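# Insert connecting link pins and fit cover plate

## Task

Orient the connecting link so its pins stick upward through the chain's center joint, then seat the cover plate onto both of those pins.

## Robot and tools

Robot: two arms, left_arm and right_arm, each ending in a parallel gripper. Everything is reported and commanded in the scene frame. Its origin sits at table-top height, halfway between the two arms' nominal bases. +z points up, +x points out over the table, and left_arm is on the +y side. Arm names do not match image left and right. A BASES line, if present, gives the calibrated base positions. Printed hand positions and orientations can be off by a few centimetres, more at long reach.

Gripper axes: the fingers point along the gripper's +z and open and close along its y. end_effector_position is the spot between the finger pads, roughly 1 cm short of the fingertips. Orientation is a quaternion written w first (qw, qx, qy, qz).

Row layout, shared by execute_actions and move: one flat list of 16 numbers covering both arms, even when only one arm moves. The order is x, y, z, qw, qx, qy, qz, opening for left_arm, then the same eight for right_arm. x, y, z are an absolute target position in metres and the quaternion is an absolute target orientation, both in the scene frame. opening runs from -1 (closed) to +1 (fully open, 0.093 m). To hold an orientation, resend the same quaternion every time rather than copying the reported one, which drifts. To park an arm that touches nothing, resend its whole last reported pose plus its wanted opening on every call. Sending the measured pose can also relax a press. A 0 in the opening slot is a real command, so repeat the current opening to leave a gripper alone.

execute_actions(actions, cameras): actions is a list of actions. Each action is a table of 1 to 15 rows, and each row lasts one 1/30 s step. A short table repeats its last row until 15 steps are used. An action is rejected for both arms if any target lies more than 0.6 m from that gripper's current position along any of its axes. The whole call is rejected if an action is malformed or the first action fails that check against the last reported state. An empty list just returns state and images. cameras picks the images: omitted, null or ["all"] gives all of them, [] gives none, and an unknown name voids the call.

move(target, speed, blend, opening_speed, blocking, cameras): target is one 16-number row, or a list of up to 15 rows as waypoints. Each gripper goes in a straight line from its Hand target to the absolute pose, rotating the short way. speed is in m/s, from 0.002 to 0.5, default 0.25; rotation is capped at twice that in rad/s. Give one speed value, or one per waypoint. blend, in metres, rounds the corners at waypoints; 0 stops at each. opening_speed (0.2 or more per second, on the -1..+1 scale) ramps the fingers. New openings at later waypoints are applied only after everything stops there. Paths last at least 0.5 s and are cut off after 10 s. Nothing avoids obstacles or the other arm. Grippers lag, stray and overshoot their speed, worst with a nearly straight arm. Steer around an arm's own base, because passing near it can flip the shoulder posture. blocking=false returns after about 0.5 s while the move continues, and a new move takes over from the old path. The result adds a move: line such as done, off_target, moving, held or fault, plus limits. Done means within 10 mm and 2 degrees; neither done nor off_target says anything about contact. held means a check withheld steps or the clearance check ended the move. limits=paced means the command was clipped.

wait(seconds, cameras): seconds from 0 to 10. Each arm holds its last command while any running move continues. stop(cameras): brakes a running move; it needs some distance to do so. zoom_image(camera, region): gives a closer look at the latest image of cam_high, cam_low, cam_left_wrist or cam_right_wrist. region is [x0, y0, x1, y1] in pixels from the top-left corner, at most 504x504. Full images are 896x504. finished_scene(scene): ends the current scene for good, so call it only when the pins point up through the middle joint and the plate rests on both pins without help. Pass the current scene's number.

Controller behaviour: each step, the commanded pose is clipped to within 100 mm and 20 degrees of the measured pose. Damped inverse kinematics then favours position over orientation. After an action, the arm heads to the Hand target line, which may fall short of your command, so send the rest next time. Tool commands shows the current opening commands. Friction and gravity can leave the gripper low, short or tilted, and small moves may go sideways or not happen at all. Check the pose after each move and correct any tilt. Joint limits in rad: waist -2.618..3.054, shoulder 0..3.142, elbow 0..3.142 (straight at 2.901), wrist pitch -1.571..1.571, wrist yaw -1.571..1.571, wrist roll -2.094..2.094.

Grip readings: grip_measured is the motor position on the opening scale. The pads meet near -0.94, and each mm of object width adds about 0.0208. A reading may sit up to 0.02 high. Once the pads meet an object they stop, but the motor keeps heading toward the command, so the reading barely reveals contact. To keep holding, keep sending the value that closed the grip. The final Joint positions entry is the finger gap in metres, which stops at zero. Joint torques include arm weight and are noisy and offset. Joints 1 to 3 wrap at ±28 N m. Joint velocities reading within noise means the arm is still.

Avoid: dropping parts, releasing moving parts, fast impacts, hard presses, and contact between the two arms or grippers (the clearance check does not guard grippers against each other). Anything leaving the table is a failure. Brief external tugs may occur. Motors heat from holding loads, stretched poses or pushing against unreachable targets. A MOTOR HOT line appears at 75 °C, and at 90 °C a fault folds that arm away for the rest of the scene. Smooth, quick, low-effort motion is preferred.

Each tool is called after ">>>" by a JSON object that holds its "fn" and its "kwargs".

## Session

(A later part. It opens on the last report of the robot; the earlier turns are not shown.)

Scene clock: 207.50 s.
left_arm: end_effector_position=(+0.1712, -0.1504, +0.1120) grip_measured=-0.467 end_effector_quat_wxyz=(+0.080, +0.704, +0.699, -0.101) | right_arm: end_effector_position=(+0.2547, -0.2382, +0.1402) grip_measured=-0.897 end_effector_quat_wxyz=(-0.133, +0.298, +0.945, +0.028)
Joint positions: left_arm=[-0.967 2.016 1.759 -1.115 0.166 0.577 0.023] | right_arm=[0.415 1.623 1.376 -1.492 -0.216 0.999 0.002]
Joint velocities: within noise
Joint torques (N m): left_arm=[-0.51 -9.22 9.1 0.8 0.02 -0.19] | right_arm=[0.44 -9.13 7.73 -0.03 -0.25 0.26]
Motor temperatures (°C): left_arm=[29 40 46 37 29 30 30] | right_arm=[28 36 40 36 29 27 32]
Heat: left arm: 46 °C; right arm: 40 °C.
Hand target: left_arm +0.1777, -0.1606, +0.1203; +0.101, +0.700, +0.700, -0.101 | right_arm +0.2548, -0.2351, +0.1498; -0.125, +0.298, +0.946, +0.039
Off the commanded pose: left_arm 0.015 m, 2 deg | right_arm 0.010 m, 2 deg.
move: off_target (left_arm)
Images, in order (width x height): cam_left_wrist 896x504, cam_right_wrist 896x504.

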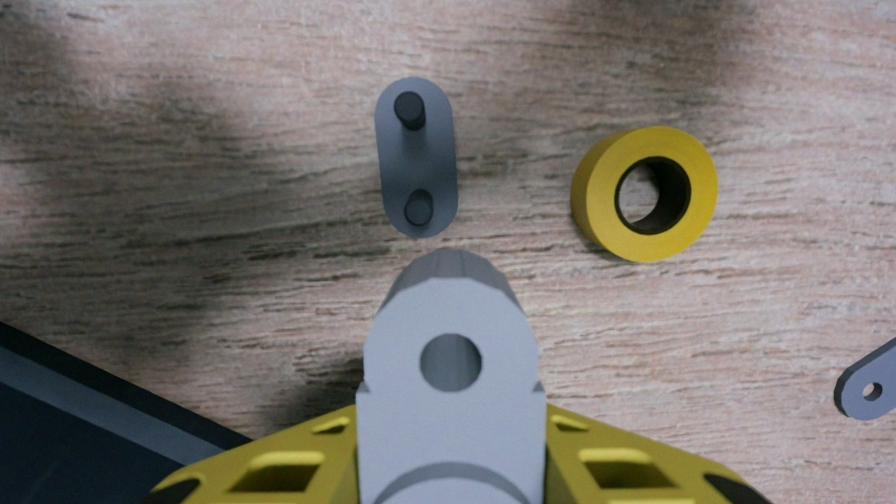

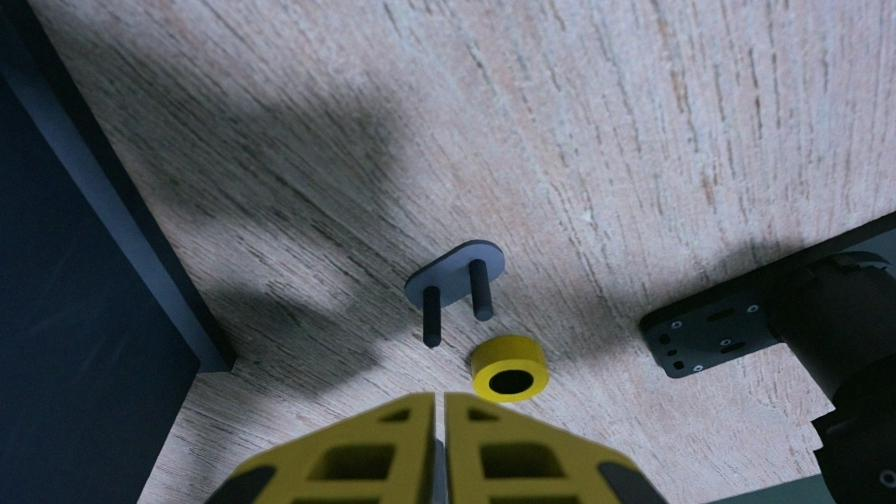

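>>> {"fn": "move", "kwargs": {"target": [[0.1860,-0.1740,0.1100,0.1008,0.6999,0.6999,-0.1008,-0.85,0.255,-0.235,0.15,-0.1245,0.2981,0.9455,0.0392,-0.9]], "speed": 0.08, "cameras": ["cam_left_wrist","cam_right_wrist"]}}

Scene clock: 209.77 s.
left_arm: end_effector_position=(+0.1800, -0.1634, +0.1039) grip_measured=-0.467 end_effector_quat_wxyz=(+0.081, +0.703, +0.699, -0.101) | right_arm: end_effector_position=(+0.2544, -0.2383, +0.1403) grip_measured=-0.897 end_effector_quat_wxyz=(-0.134, +0.298, +0.945, +0.027)
Joint positions: left_arm=[-0.967 2.08 1.82 -1.11 0.165 0.576 0.023] | right_arm=[0.415 1.623 1.376 -1.493 -0.216 0.999 0.002]
Joint velocities: within noise
Joint torques (N m): left_arm=[-0.61 -9.54 8.75 0.82 0.04 -0.2] | right_arm=[0.46 -9.13 7.72 -0.04 -0.25 0.26]
Motor temperatures (°C): left_arm=[29 41 46 36 29 30 30] | right_arm=[28 36 40 36 29 27 32]
Heat: left arm: 46 °C; right arm: 40 °C.
Hand target: left_arm +0.1857, -0.1736, +0.1102; +0.101, +0.700, +0.700, -0.101 | right_arm +0.2548, -0.2351, +0.1499; -0.125, +0.298, +0.946, +0.039
Off the commanded pose: left_arm 0.014 m, 2 deg | right_arm 0.010 m, 2 deg.
move: off_target (left_arm)
Images, in order (width x height): cam_left_wrist 896x504, cam_right_wrist 896x504.

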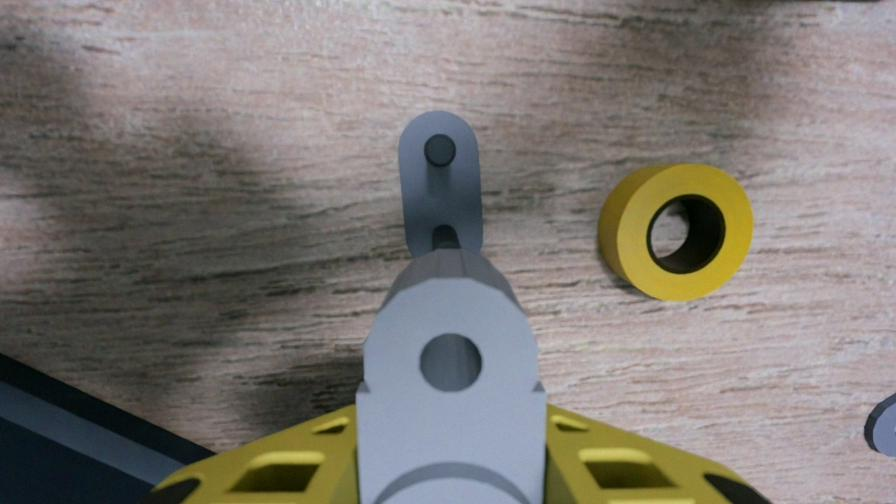

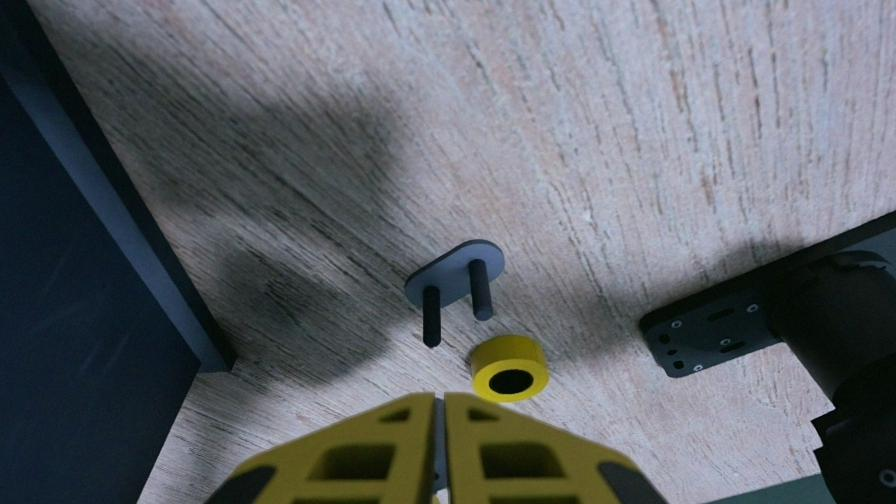

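>>> {"fn": "move", "kwargs": {"target": [[0.1848,-0.1755,0.0780,0.1008,0.6999,0.6999,-0.1008,-0.85,0.255,-0.235,0.15,-0.1245,0.2981,0.9455,0.0392,-0.9]], "speed": 0.05, "cameras": ["cam_left_wrist","cam_right_wrist"]}}

Scene clock: 211.80 s.
left_arm: end_effector_position=(+0.1828, -0.1704, +0.0807) grip_measured=-0.467 end_effector_quat_wxyz=(+0.093, +0.703, +0.698, -0.103) | right_arm: end_effector_position=(+0.2544, -0.2383, +0.1403) grip_measured=-0.897 end_effector_quat_wxyz=(-0.134, +0.298, +0.945, +0.027)
Joint positions: left_arm=[-0.971 2.093 1.743 -0.994 0.164 0.572 0.023] | right_arm=[0.415 1.623 1.376 -1.493 -0.216 1 0.002]
Joint velocities: within noise
Joint torques (N m): left_arm=[-0.65 -9.74 6.12 0.93 0.02 -0.19] | right_arm=[0.44 -9.14 7.72 -0.04 -0.25 0.26]
Motor temperatures (°C): left_arm=[29 41 46 36 29 30 30] | right_arm=[28 37 41 36 29 27 32]
Heat: left arm: 46 °C; right arm: 41 °C.
Hand target: left_arm +0.1848, -0.1754, +0.0781; +0.101, +0.700, +0.700, -0.101 | right_arm +0.2548, -0.2351, +0.1499; -0.125, +0.298, +0.946, +0.039
Off the commanded pose: left_arm 0.006 m, 1 deg | right_arm 0.010 m, 2 deg.
move: done
Images, in order (width x height): cam_left_wrist 896x504, cam_right_wrist 896x504.

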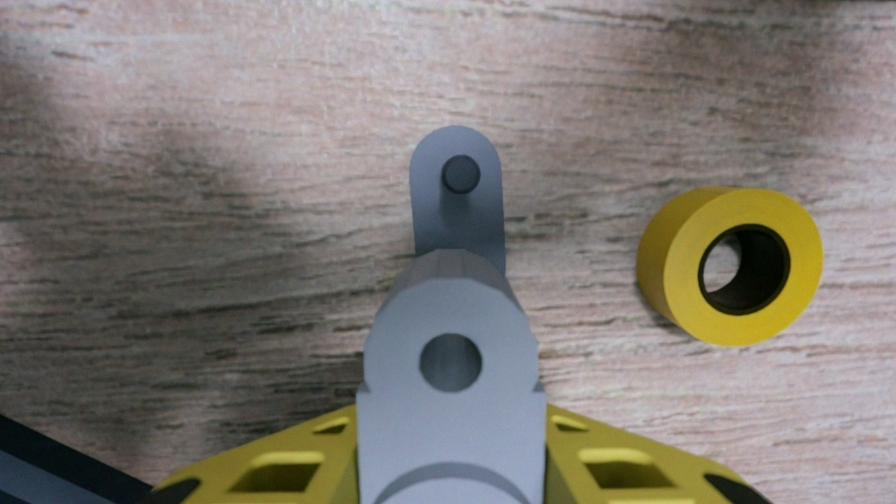

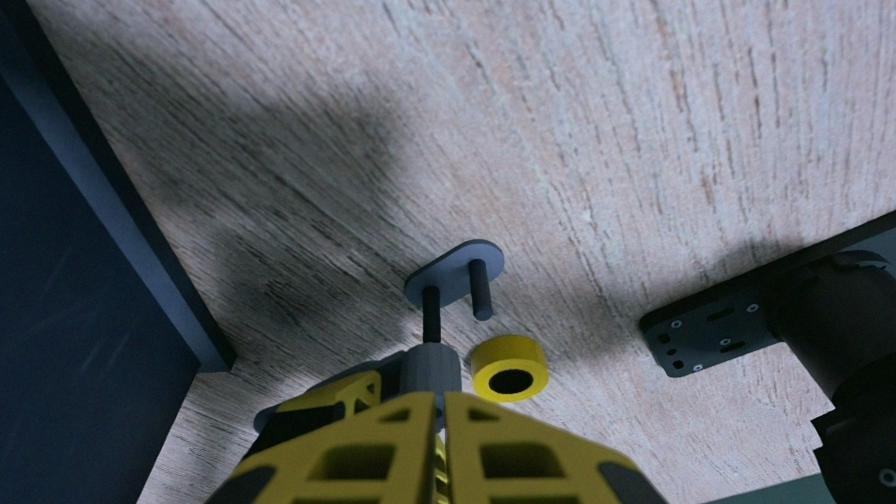

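>>> {"fn": "move", "kwargs": {"target": [0.178, -0.162, 0.078, 0.1008, 0.6999, 0.6999, -0.1008, -0.85, 0.255, -0.235, 0.15, -0.1245, 0.2981, 0.9455, 0.0392, -0.9], "speed": 0.08}}

Scene clock: 214.93 s.
left_arm: end_effector_position=(+0.1762, -0.1603, +0.0621) grip_measured=-0.467 end_effector_quat_wxyz=(+0.078, +0.703, +0.700, -0.100) | right_arm: end_effector_position=(+0.2544, -0.2383, +0.1403) grip_measured=-0.897 end_effector_quat_wxyz=(-0.134, +0.298, +0.945, +0.027)
Joint positions: left_arm=[-0.971 2.084 1.661 -0.952 0.164 0.571 0.023] | right_arm=[0.415 1.623 1.376 -1.493 -0.216 1 0.002]
Joint velocities: within noise
Joint torques (N m): left_arm=[-0.32 -14.19 5.37 0.76 0.04 -0.15] | right_arm=[0.44 -9.13 7.73 -0.04 -0.25 0.26]
Motor temperatures (°C): left_arm=[29 42 46 36 29 30 30] | right_arm=[28 37 41 35 29 27 32]
Heat: left arm: 46 °C; right arm: 41 °C.
Hand target: left_arm +0.1779, -0.1619, +0.0778; +0.100, +0.700, +0.700, -0.101 | right_arm +0.2549, -0.2351, +0.1499; -0.125, +0.298, +0.946, +0.039
Off the commanded pose: left_arm 0.016 m, 3 deg | right_arm 0.010 m, 2 deg.
move: off_target (left_arm)

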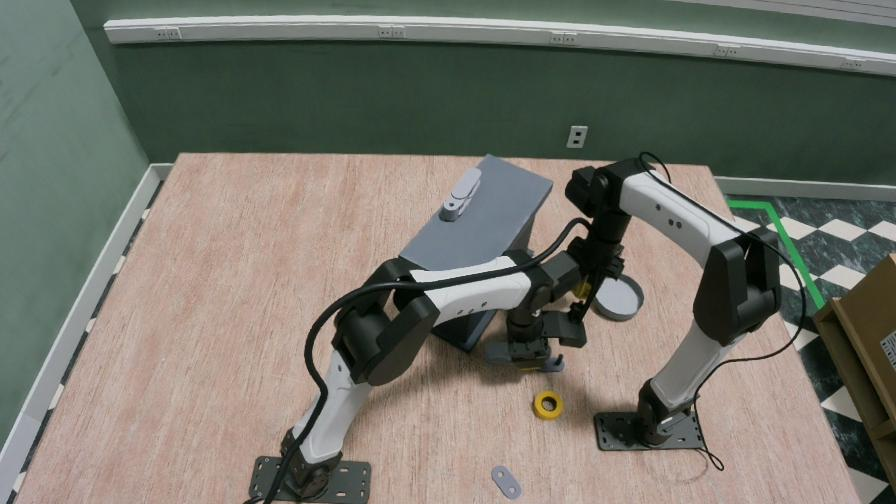

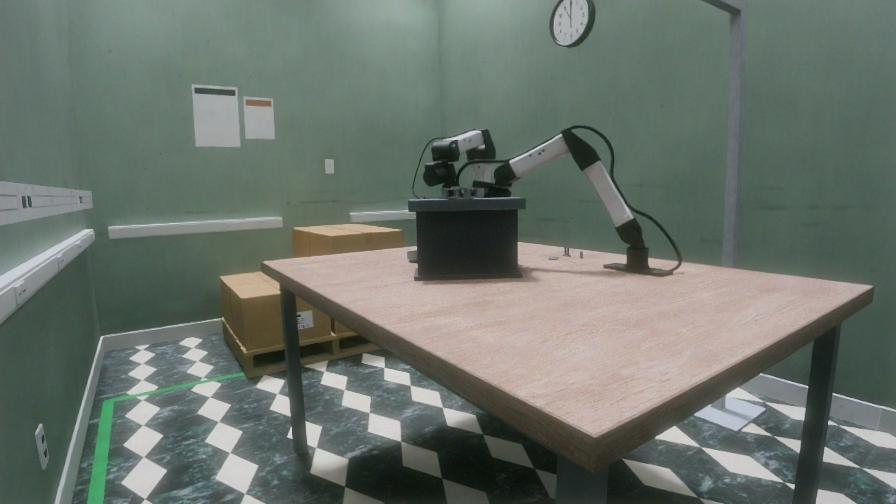

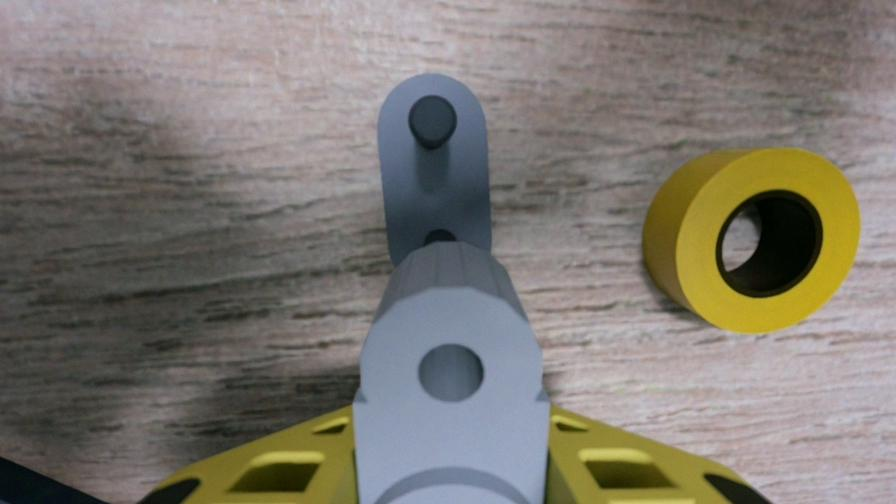

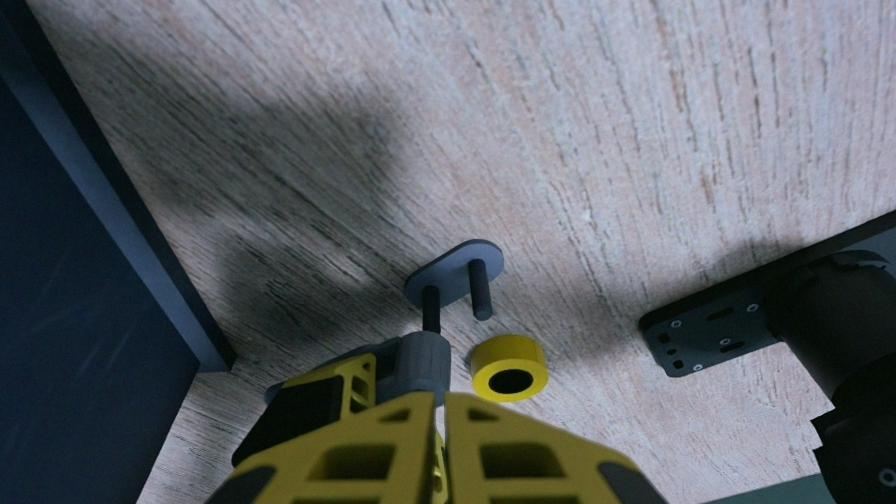

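>>> {"fn": "zoom_image", "kwargs": {"camera": "cam_right_wrist", "region": [340, 220, 580, 420]}}

>>> {"fn": "zoom_image", "kwargs": {"camera": "cam_left_wrist", "region": [340, 220, 560, 430]}}

Scaled by 2.100 from the camera's 896x504 image, which has a finer 1280x720 frame.

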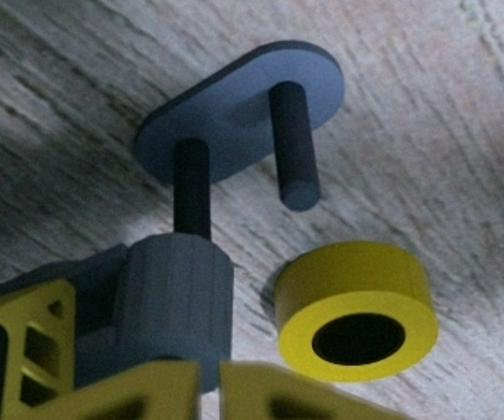

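Scaled by 2.291 from the camera's 896x504 image, which has a finer 1280x720 frame.

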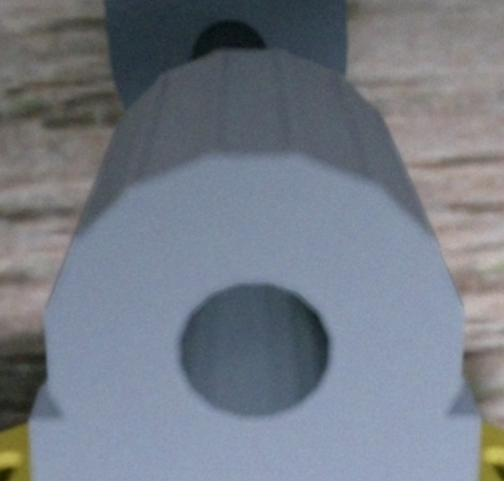

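>>> {"fn": "move", "kwargs": {"target": [0.181, -0.168, 0.095, 0.1008, 0.6999, 0.6999, -0.1008, -0.85, 0.255, -0.235, 0.15, -0.1245, 0.2981, 0.9455, 0.0392, -0.9], "speed": 0.08, "cameras": ["cam_left_wrist","cam_right_wrist"]}}

>>> {"fn": "zoom_image", "kwargs": {"camera": "cam_right_wrist", "region": [340, 220, 580, 420]}}

Scene clock: 217.80 s.
left_arm: end_effector_position=(+0.1777, -0.1627, +0.0760) grip_measured=-0.467 end_effector_quat_wxyz=(+0.080, +0.703, +0.700, -0.100) | right_arm: end_effector_position=(+0.2544, -0.2383, +0.1403) grip_measured=-0.897 end_effector_quat_wxyz=(-0.134, +0.298, +0.945, +0.027)
Joint positions: left_arm=[-0.971 2.084 1.716 -1.005 0.164 0.571 0.023] | right_arm=[0.415 1.623 1.376 -1.493 -0.216 1 0.002]
Joint velocities: within noise
Joint torques (N m): left_arm=[-0.49 -12.63 8.53 0.57 0.03 -0.17] | right_arm=[0.44 -9.13 7.72 -0.04 -0.25 0.25]
Motor temperatures (°C): left_arm=[29 42 46 36 29 30 30] | right_arm=[28 37 41 35 29 27 32]
Heat: left arm: 46 °C; right arm: 41 °C.
Hand target: left_arm +0.1808, -0.1677, +0.0948; +0.101, +0.700, +0.700, -0.101 | right_arm +0.2549, -0.2351, +0.1499; -0.125, +0.298, +0.946, +0.039
Off the commanded pose: left_arm 0.020 m, 2 deg | right_arm 0.010 m, 2 deg.
move: off_target (left_arm)
Images, in order (width x height): cam_left_wrist 896x504, cam_right_wrist 896x504.

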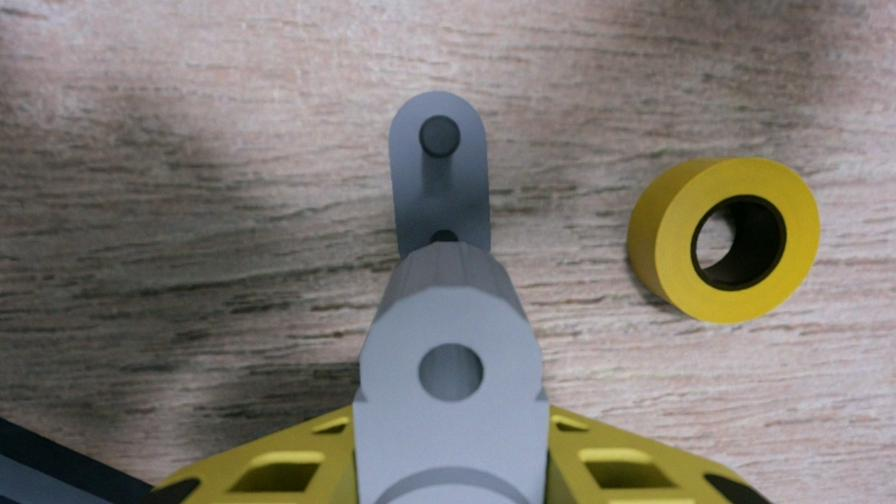

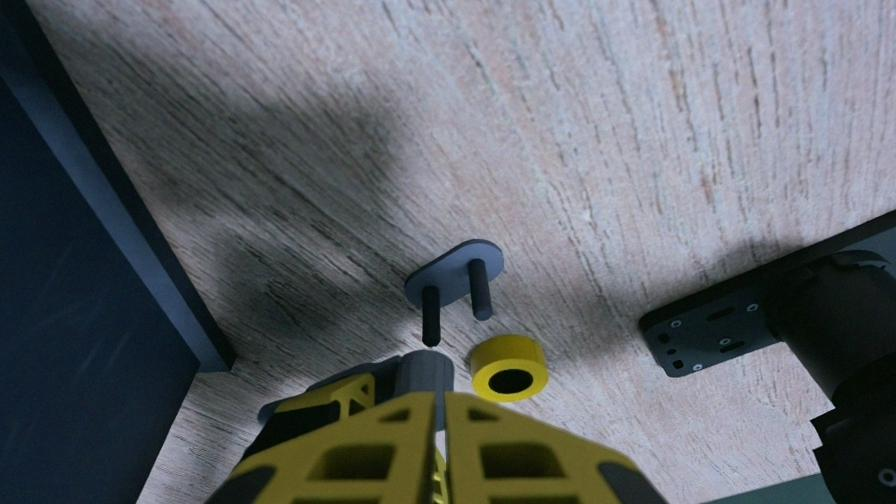

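Scaled by 2.100 from the camera's 896x504 image, which has a finer 1280x720 frame.

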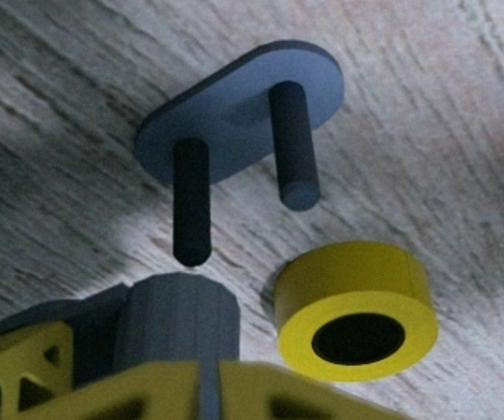

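>>> {"fn": "move", "kwargs": {"target": [0.185, -0.176, 0.094, 0.1008, 0.6999, 0.6999, -0.1008, -0.85, 0.255, -0.235, 0.15, -0.1245, 0.2981, 0.9455, 0.0392, -0.9], "speed": 0.08, "cameras": ["cam_left_wrist","cam_right_wrist"]}}

>>> {"fn": "zoom_image", "kwargs": {"camera": "cam_right_wrist", "region": [340, 220, 580, 420]}}

Scene clock: 220.90 s.
left_arm: end_effector_position=(+0.1829, -0.1706, +0.0910) grip_measured=-0.467 end_effector_quat_wxyz=(+0.096, +0.703, +0.697, -0.104) | right_arm: end_effector_position=(+0.2544, -0.2383, +0.1403) grip_measured=-0.897 end_effector_quat_wxyz=(-0.134, +0.298, +0.945, +0.027)
Joint positions: left_arm=[-0.971 2.084 1.768 -1.023 0.164 0.571 0.023] | right_arm=[0.415 1.623 1.376 -1.493 -0.216 1 0.002]
Joint velocities: within noise
Joint torques (N m): left_arm=[-0.66 -9.29 8.69 0.67 0.02 -0.2] | right_arm=[0.46 -9.16 7.72 -0.03 -0.25 0.26]
Motor temperatures (°C): left_arm=[29 43 47 36 29 30 30] | right_arm=[28 37 41 35 29 27 32]
Heat: left arm: 47 °C; right arm: 41 °C.
Hand target: left_arm +0.1849, -0.1759, +0.0940; +0.101, +0.700, +0.700, -0.101 | right_arm +0.2549, -0.2351, +0.1499; -0.125, +0.298, +0.946, +0.039
Off the commanded pose: left_arm 0.007 m, 1 deg | right_arm 0.010 m, 2 deg.
move: done
Images, in order (width x height): cam_left_wrist 896x504, cam_right_wrist 896x504.

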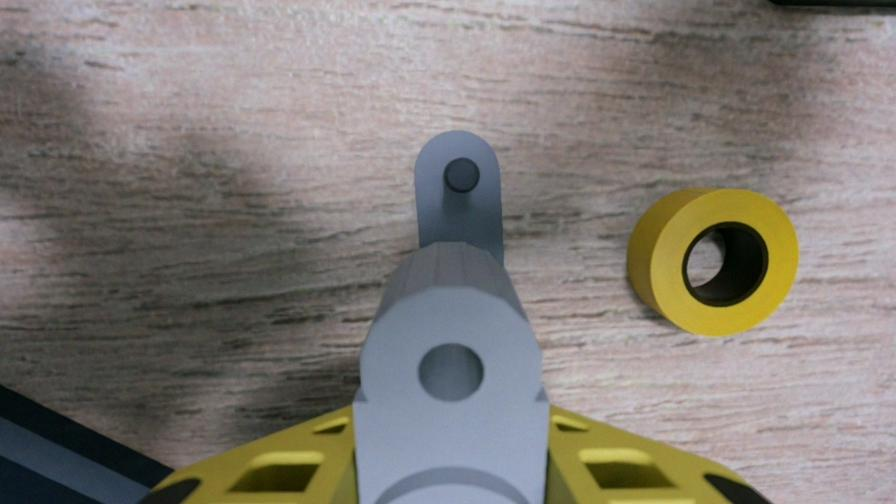

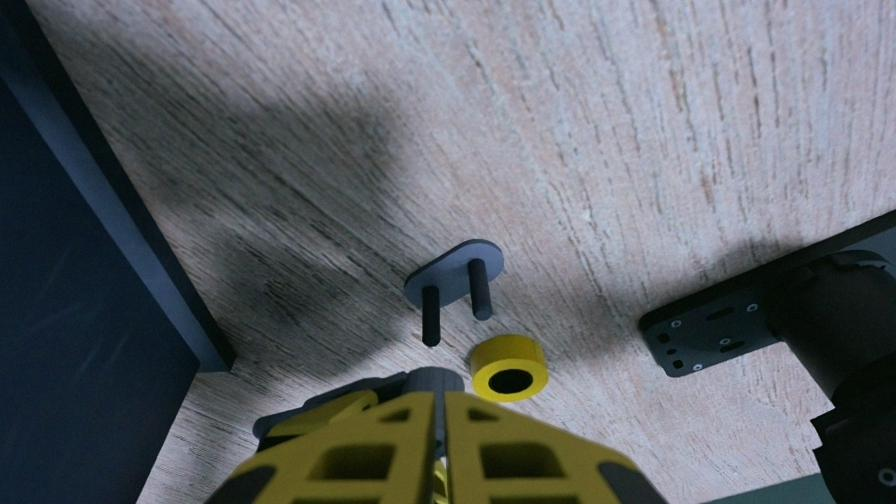

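Scaled by 2.100 from the camera's 896x504 image, which has a finer 1280x720 frame.

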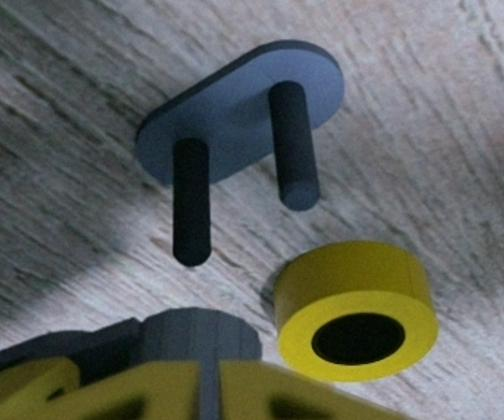

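>>> {"fn": "move", "kwargs": {"target": [0.1805, -0.171, 0.075, 0.1008, 0.6999, 0.6999, -0.1008, -0.85, 0.255, -0.235, 0.15, -0.1245, 0.2981, 0.9455, 0.0392, -0.9], "speed": 0.08, "cameras": ["cam_left_wrist","cam_right_wrist"]}}

>>> {"fn": "zoom_image", "kwargs": {"camera": "cam_right_wrist", "region": [340, 220, 580, 420]}}

Scene clock: 222.33 s.
left_arm: end_effector_position=(+0.1785, -0.1656, +0.0717) grip_measured=-0.467 end_effector_quat_wxyz=(+0.087, +0.703, +0.699, -0.102) | right_arm: end_effector_position=(+0.2544, -0.2383, +0.1403) grip_measured=-0.897 end_effector_quat_wxyz=(-0.134, +0.298, +0.945, +0.027)
Joint positions: left_arm=[-0.973 2.084 1.696 -0.969 0.163 0.569 0.023] | right_arm=[0.415 1.623 1.376 -1.493 -0.216 1 0.002]
Joint velocities: within noise
Joint torques (N m): left_arm=[-0.66 -10.88 6.09 0.86 0.03 -0.18] | right_arm=[0.46 -9.13 7.72 -0.04 -0.25 0.26]
Motor temperatures (°C): left_arm=[29 43 47 36 29 30 30] | right_arm=[28 37 41 35 29 27 32]
Heat: left arm: 47 °C; right arm: 41 °C.
Hand target: left_arm +0.1805, -0.1709, +0.0751; +0.101, +0.700, +0.700, -0.101 | right_arm +0.2549, -0.2351, +0.1499; -0.125, +0.298, +0.946, +0.039
Off the commanded pose: left_arm 0.007 m, 2 deg | right_arm 0.010 m, 2 deg.
move: done
Images, in order (width x height): cam_left_wrist 896x504, cam_right_wrist 896x504.

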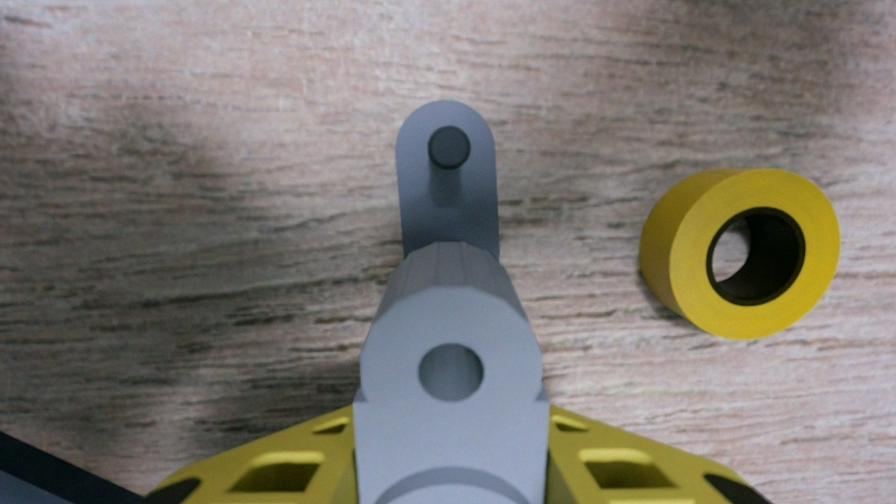

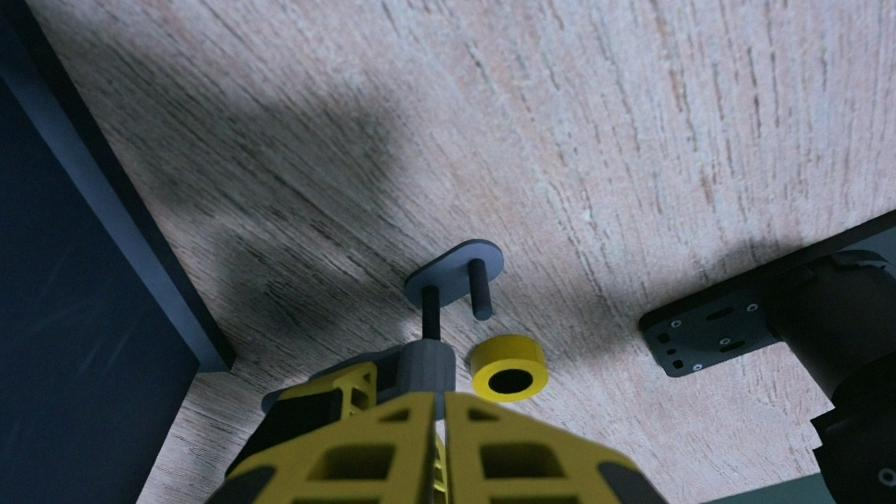

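Scaled by 2.100 from the camera's 896x504 image, which has a finer 1280x720 frame.

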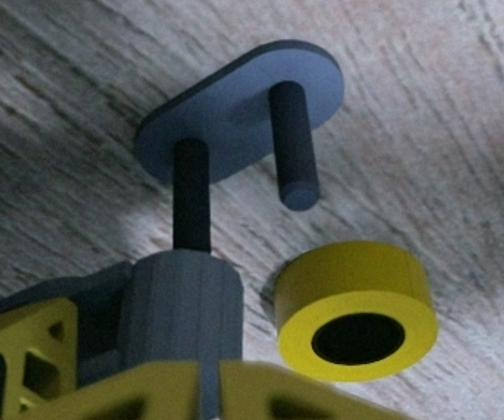

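>>> {"fn": "move", "kwargs": {"target": [0.1815, -0.1765, 0.073, 0.1008, 0.6999, 0.6999, -0.1008, -0.85, 0.255, -0.235, 0.15, -0.1245, 0.2981, 0.9455, 0.0392, -0.9], "speed": 0.08, "cameras": ["cam_left_wrist","cam_right_wrist"]}}

>>> {"fn": "zoom_image", "kwargs": {"camera": "cam_right_wrist", "region": [340, 220, 580, 420]}}

Scene clock: 223.53 s.
left_arm: end_effector_position=(+0.1764, -0.1669, +0.0717) grip_measured=-0.467 end_effector_quat_wxyz=(+0.087, +0.703, +0.698, -0.102) | right_arm: end_effector_position=(+0.2544, -0.2383, +0.1403) grip_measured=-0.897 end_effector_quat_wxyz=(-0.134, +0.298, +0.945, +0.027)
Joint positions: left_arm=[-0.979 2.084 1.696 -0.969 0.163 0.564 0.023] | right_arm=[0.415 1.623 1.376 -1.493 -0.216 1 0.002]
Joint velocities: within noise
Joint torques (N m): left_arm=[-0.64 -9.02 8.02 0.87 0.01 -0.23] | right_arm=[0.44 -9.14 7.71 -0.03 -0.25 0.26]
Motor temperatures (°C): left_arm=[29 43 47 36 29 30 30] | right_arm=[28 38 41 35 29 27 32]
Heat: left arm: 47 °C; right arm: 41 °C.
Hand target: left_arm +0.1813, -0.1763, +0.0732; +0.101, +0.700, +0.700, -0.101 | right_arm +0.2549, -0.2351, +0.1499; -0.125, +0.298, +0.946, +0.039
Off the commanded pose: left_arm 0.011 m, 2 deg | right_arm 0.010 m, 2 deg.
move: off_target (left_arm)
Images, in order (width x height): cam_left_wrist 896x504, cam_right_wrist 896x504.

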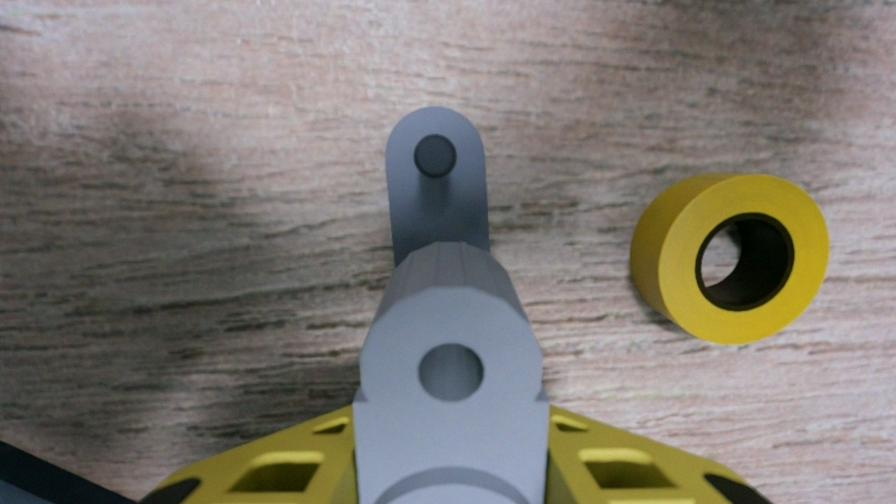

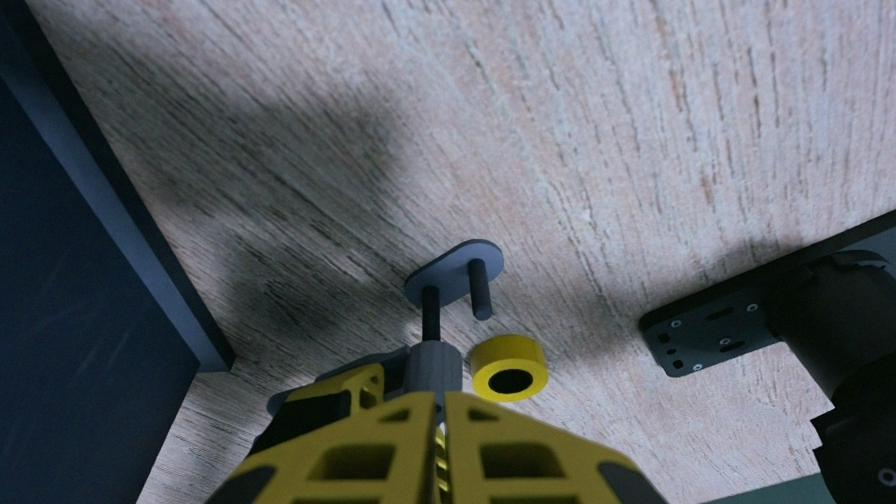

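Scaled by 2.100 from the camera's 896x504 image, which has a finer 1280x720 frame.

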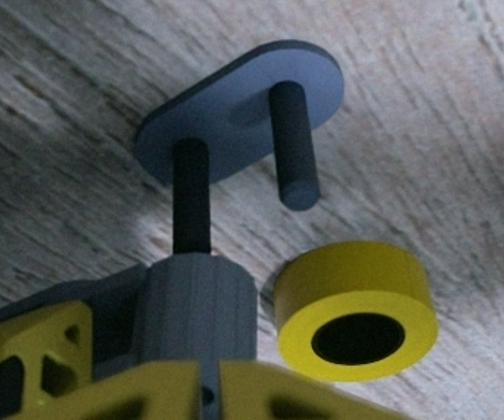

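>>> {"fn": "move", "kwargs": {"target": [0.186, -0.179, 0.074, 0.1008, 0.6999, 0.6999, -0.1008, -0.85, 0.255, -0.235, 0.15, -0.1245, 0.2981, 0.9455, 0.0392, -0.9], "speed": 0.08, "cameras": ["cam_left_wrist","cam_right_wrist"]}}

>>> {"fn": "zoom_image", "kwargs": {"camera": "cam_right_wrist", "region": [340, 220, 580, 420]}}

Scene clock: 224.73 s.
left_arm: end_effector_position=(+0.1761, -0.1664, +0.0692) grip_measured=-0.467 end_effector_quat_wxyz=(+0.083, +0.703, +0.699, -0.101) | right_arm: end_effector_position=(+0.2544, -0.2383, +0.1403) grip_measured=-0.897 end_effector_quat_wxyz=(-0.134, +0.298, +0.945, +0.027)
Joint positions: left_arm=[-0.979 2.089 1.695 -0.969 0.162 0.564 0.023] | right_arm=[0.415 1.623 1.376 -1.493 -0.216 1 0.002]
Joint velocities: within noise
Joint torques (N m): left_arm=[-0.18 -10.48 6.06 0.68 0.11 -0.04] | right_arm=[0.43 -9.16 7.71 -0.04 -0.25 0.25]
Motor temperatures (°C): left_arm=[29 43 47 36 29 30 30] | right_arm=[28 38 41 35 29 27 32]
Heat: left arm: 47 °C; right arm: 41 °C.
Hand target: left_arm +0.1764, -0.1668, +0.0697; +0.085, +0.703, +0.699, -0.101 | right_arm +0.2548, -0.2351, +0.1498; -0.125, +0.298, +0.946, +0.039
Off the commanded pose: left_arm 0.017 m, 2 deg | right_arm 0.010 m, 2 deg.
move: held (left_arm; a check stopped the path); limits=held
pose unreachable (left arm): on one or more control steps of this call, first in action 0 (counted from 0), this arm could not follow its commanded pose, so it was not sent that pose on those steps. It may still have moved: this result reports where it is.
cause: moving toward the commanded pose would bring a part of the arm too close to another arm (this arm's wrist (the part past joint 4) and the right arm's fingers, at the place that arm is still heading or pushing toward).
Images, in order (width x height): cam_left_wrist 896x504, cam_right_wrist 896x504.

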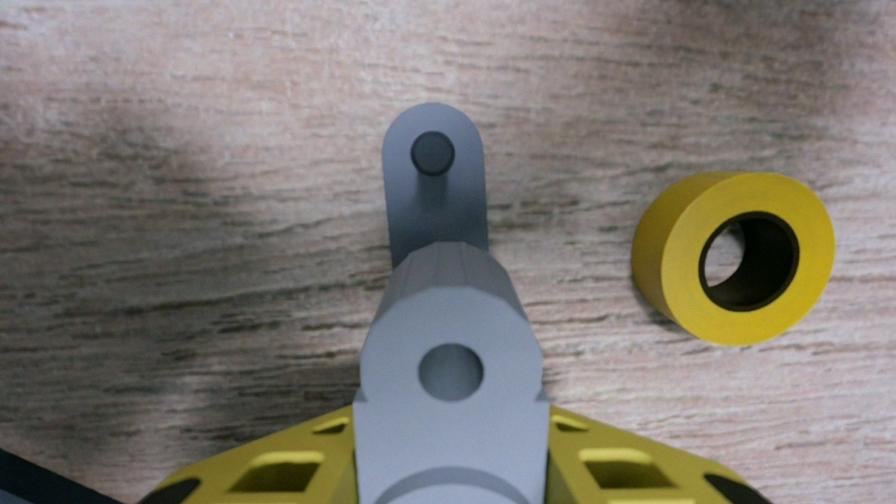

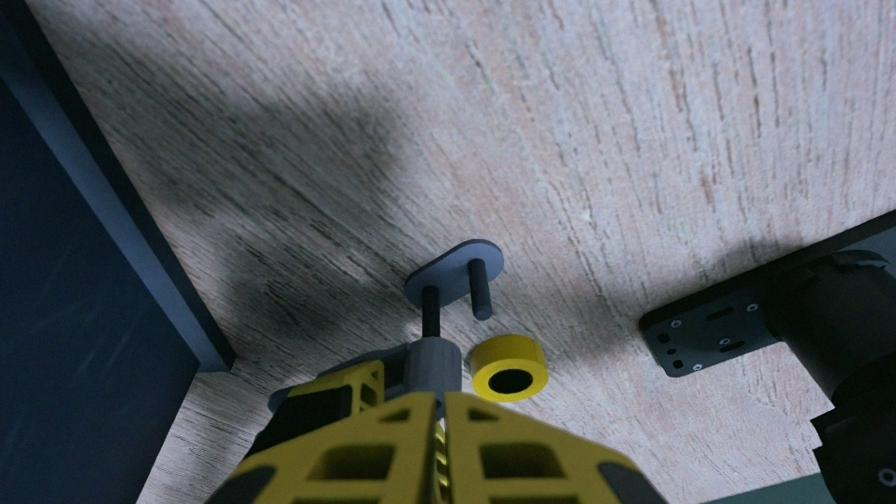

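Scaled by 2.100 from the camera's 896x504 image, which has a finer 1280x720 frame.

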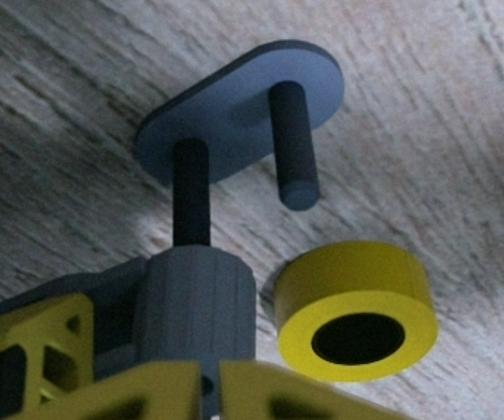

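>>> {"fn": "move", "kwargs": {"target": [[0.178, -0.170, 0.08, 0.1008, 0.6999, 0.6999, -0.1008, -0.85, 0.275, -0.25, 0.15, -0.1245, 0.2981, 0.9455, 0.0392, -0.9],[0.187, -0.180, 0.094, 0.1008, 0.6999, 0.6999, -0.1008, -0.85, 0.275, -0.25, 0.15, -0.1245, 0.2981, 0.9455, 0.0392, -0.9],[0.1805, -0.1737, 0.073, 0.1008, 0.6999, 0.6999, -0.1008, -0.85, 0.275, -0.25, 0.15, -0.1245, 0.2981, 0.9455, 0.0392, -0.9]], "speed": 0.08, "cameras": ["cam_left_wrist","cam_right_wrist"]}}

>>> {"fn": "zoom_image", "kwargs": {"camera": "cam_right_wrist", "region": [320, 220, 560, 420]}}

Scene clock: 227.00 s.
left_arm: end_effector_position=(+0.1774, -0.1680, +0.0685) grip_measured=-0.467 end_effector_quat_wxyz=(+0.085, +0.703, +0.699, -0.101) | right_arm: end_effector_position=(+0.2713, -0.2496, +0.1493) grip_measured=-0.897 end_effector_quat_wxyz=(-0.123, +0.300, +0.945, +0.042)
Joint positions: left_arm=[-0.979 2.095 1.7 -0.966 0.161 0.564 0.023] | right_arm=[0.349 1.64 1.432 -1.512 -0.215 0.94 0.002]
Joint velocities: within noise
Joint torques (N m): left_arm=[-0.5 -11.1 6.26 0.88 0.04 -0.18] | right_arm=[-0.38 -5.53 7.86 -0.01 -0.14 0.08]
Motor temperatures (°C): left_arm=[29 43 47 36 29 30 30] | right_arm=[28 38 41 35 29 27 32]
Heat: left arm: 47 °C; right arm: 41 °C.
Hand target: left_arm +0.1804, -0.1736, +0.0732; +0.101, +0.700, +0.700, -0.101 | right_arm +0.2750, -0.2500, +0.1499; -0.124, +0.298, +0.946, +0.039
Off the commanded pose: left_arm 0.008 m, 2 deg | right_arm 0.004 m, 0 deg.
move: done
Images, in order (width x height): cam_left_wrist 896x504, cam_right_wrist 896x504.

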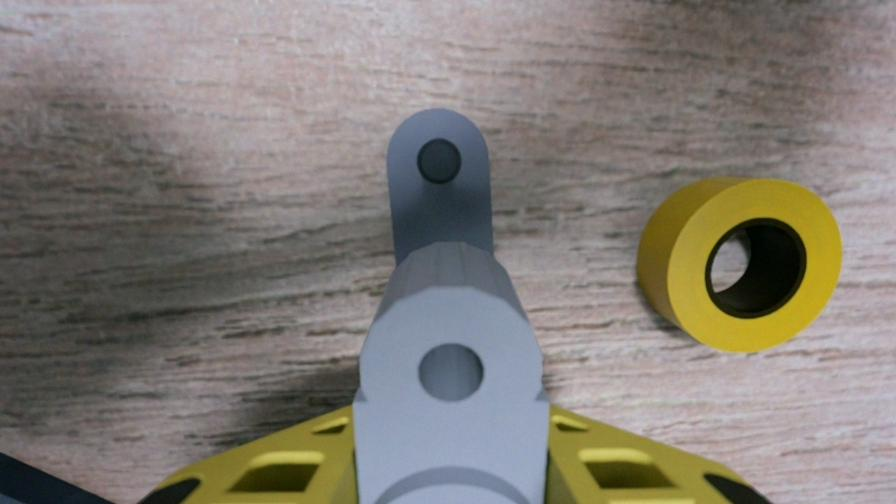

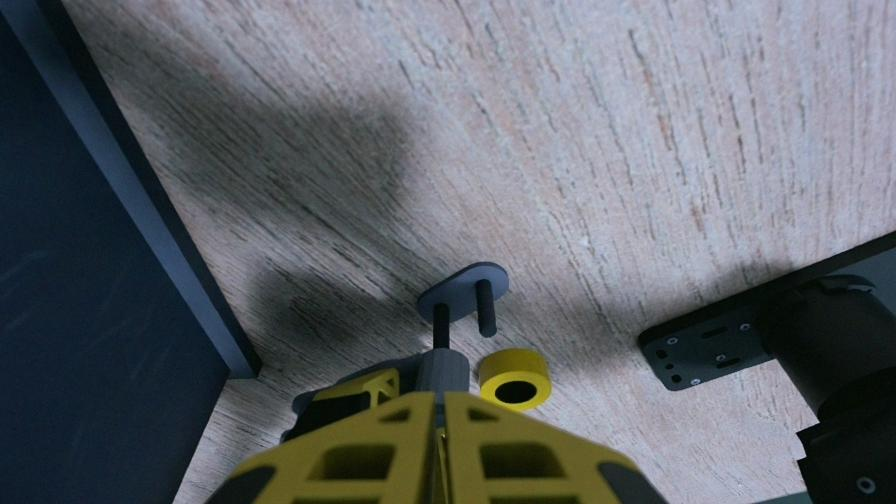

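Scaled by 2.100 from the camera's 896x504 image, which has a finer 1280x720 frame.

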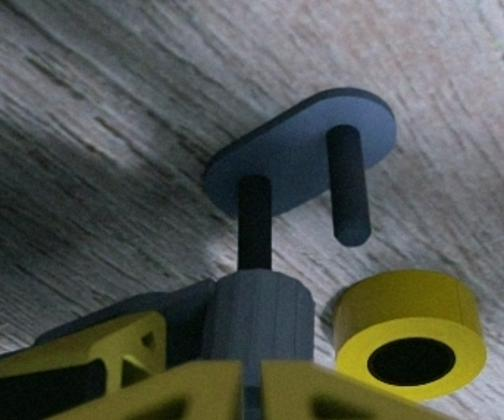

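>>> {"fn": "move", "kwargs": {"target": [[0.184, -0.175, 0.073, 0.1008, 0.6999, 0.6999, -0.1008, -0.85, 0.275, -0.25, 0.15, -0.1245, 0.2981, 0.9455, 0.0392, -0.9],[0.183, -0.1765, 0.066, 0.1008, 0.6999, 0.6999, -0.1008, -0.85, 0.275, -0.25, 0.15, -0.1245, 0.2981, 0.9455, 0.0392, -0.9]], "speed": 0.06, "cameras": ["cam_left_wrist","cam_right_wrist"]}}

>>> {"fn": "zoom_image", "kwargs": {"camera": "cam_right_wrist", "region": [320, 220, 560, 420]}}

Scene clock: 228.63 s.
left_arm: end_effector_position=(+0.1796, -0.1713, +0.0693) grip_measured=-0.467 end_effector_quat_wxyz=(+0.093, +0.703, +0.698, -0.102) | right_arm: end_effector_position=(+0.2712, -0.2496, +0.1493) grip_measured=-0.897 end_effector_quat_wxyz=(-0.123, +0.300, +0.945, +0.042)
Joint positions: left_arm=[-0.979 2.095 1.7 -0.949 0.161 0.564 0.023] | right_arm=[0.349 1.64 1.432 -1.513 -0.215 0.94 0.002]
Joint velocities: within noise
Joint torques (N m): left_arm=[-0.42 -9.39 6.37 0.94 0.03 -0.16] | right_arm=[-0.36 -5.53 7.86 0 -0.15 0.07]
Motor temperatures (°C): left_arm=[29 43 47 36 29 30 30] | right_arm=[28 38 42 35 29 27 32]
Heat: left arm: 47 °C; right arm: 42 °C.
Hand target: left_arm +0.1829, -0.1764, +0.0662; +0.101, +0.700, +0.700, -0.101 | right_arm +0.2750, -0.2500, +0.1499; -0.124, +0.298, +0.946, +0.039
Off the commanded pose: left_arm 0.007 m, 1 deg | right_arm 0.004 m, 0 deg.
move: done
Images, in order (width x height): cam_left_wrist 896x504, cam_right_wrist 896x504.

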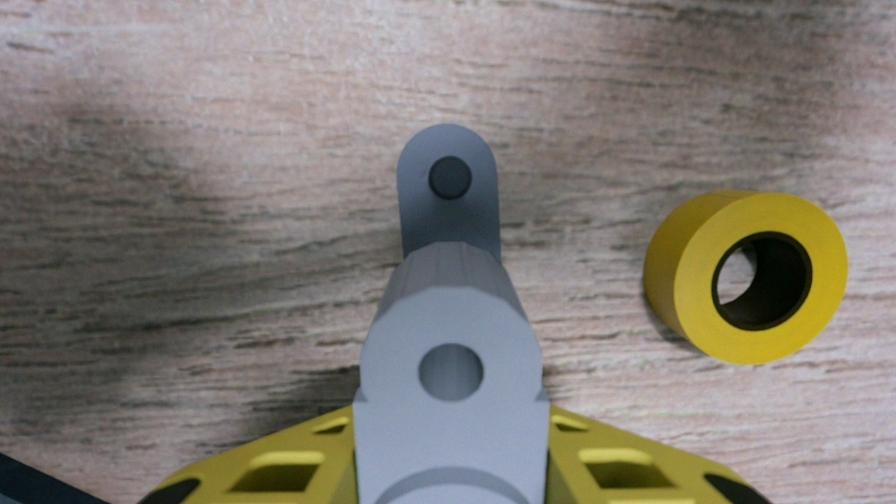

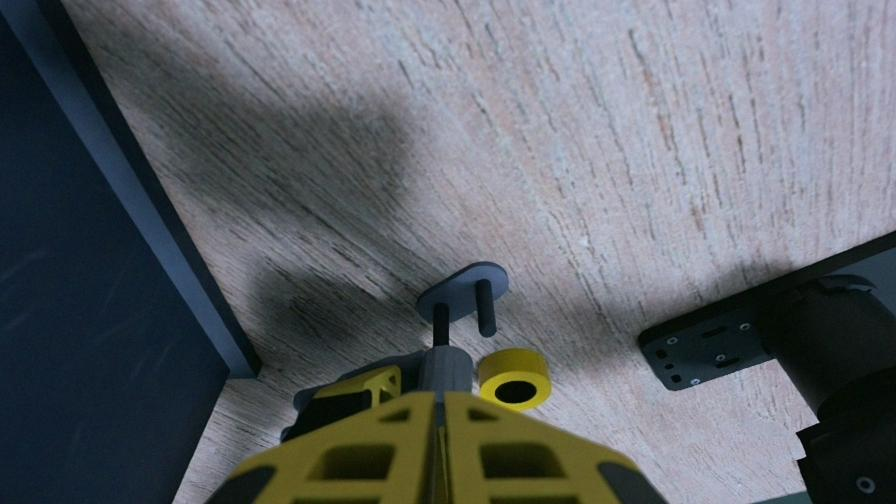

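Scaled by 2.100 from the camera's 896x504 image, which has a finer 1280x720 frame.

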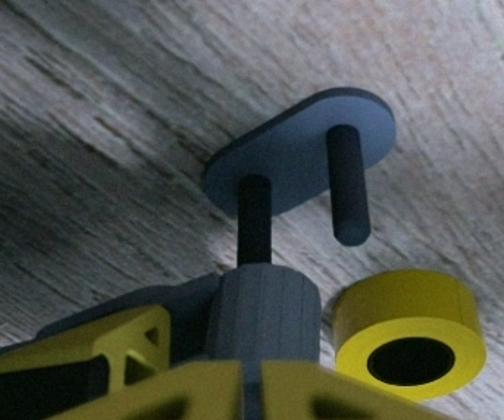

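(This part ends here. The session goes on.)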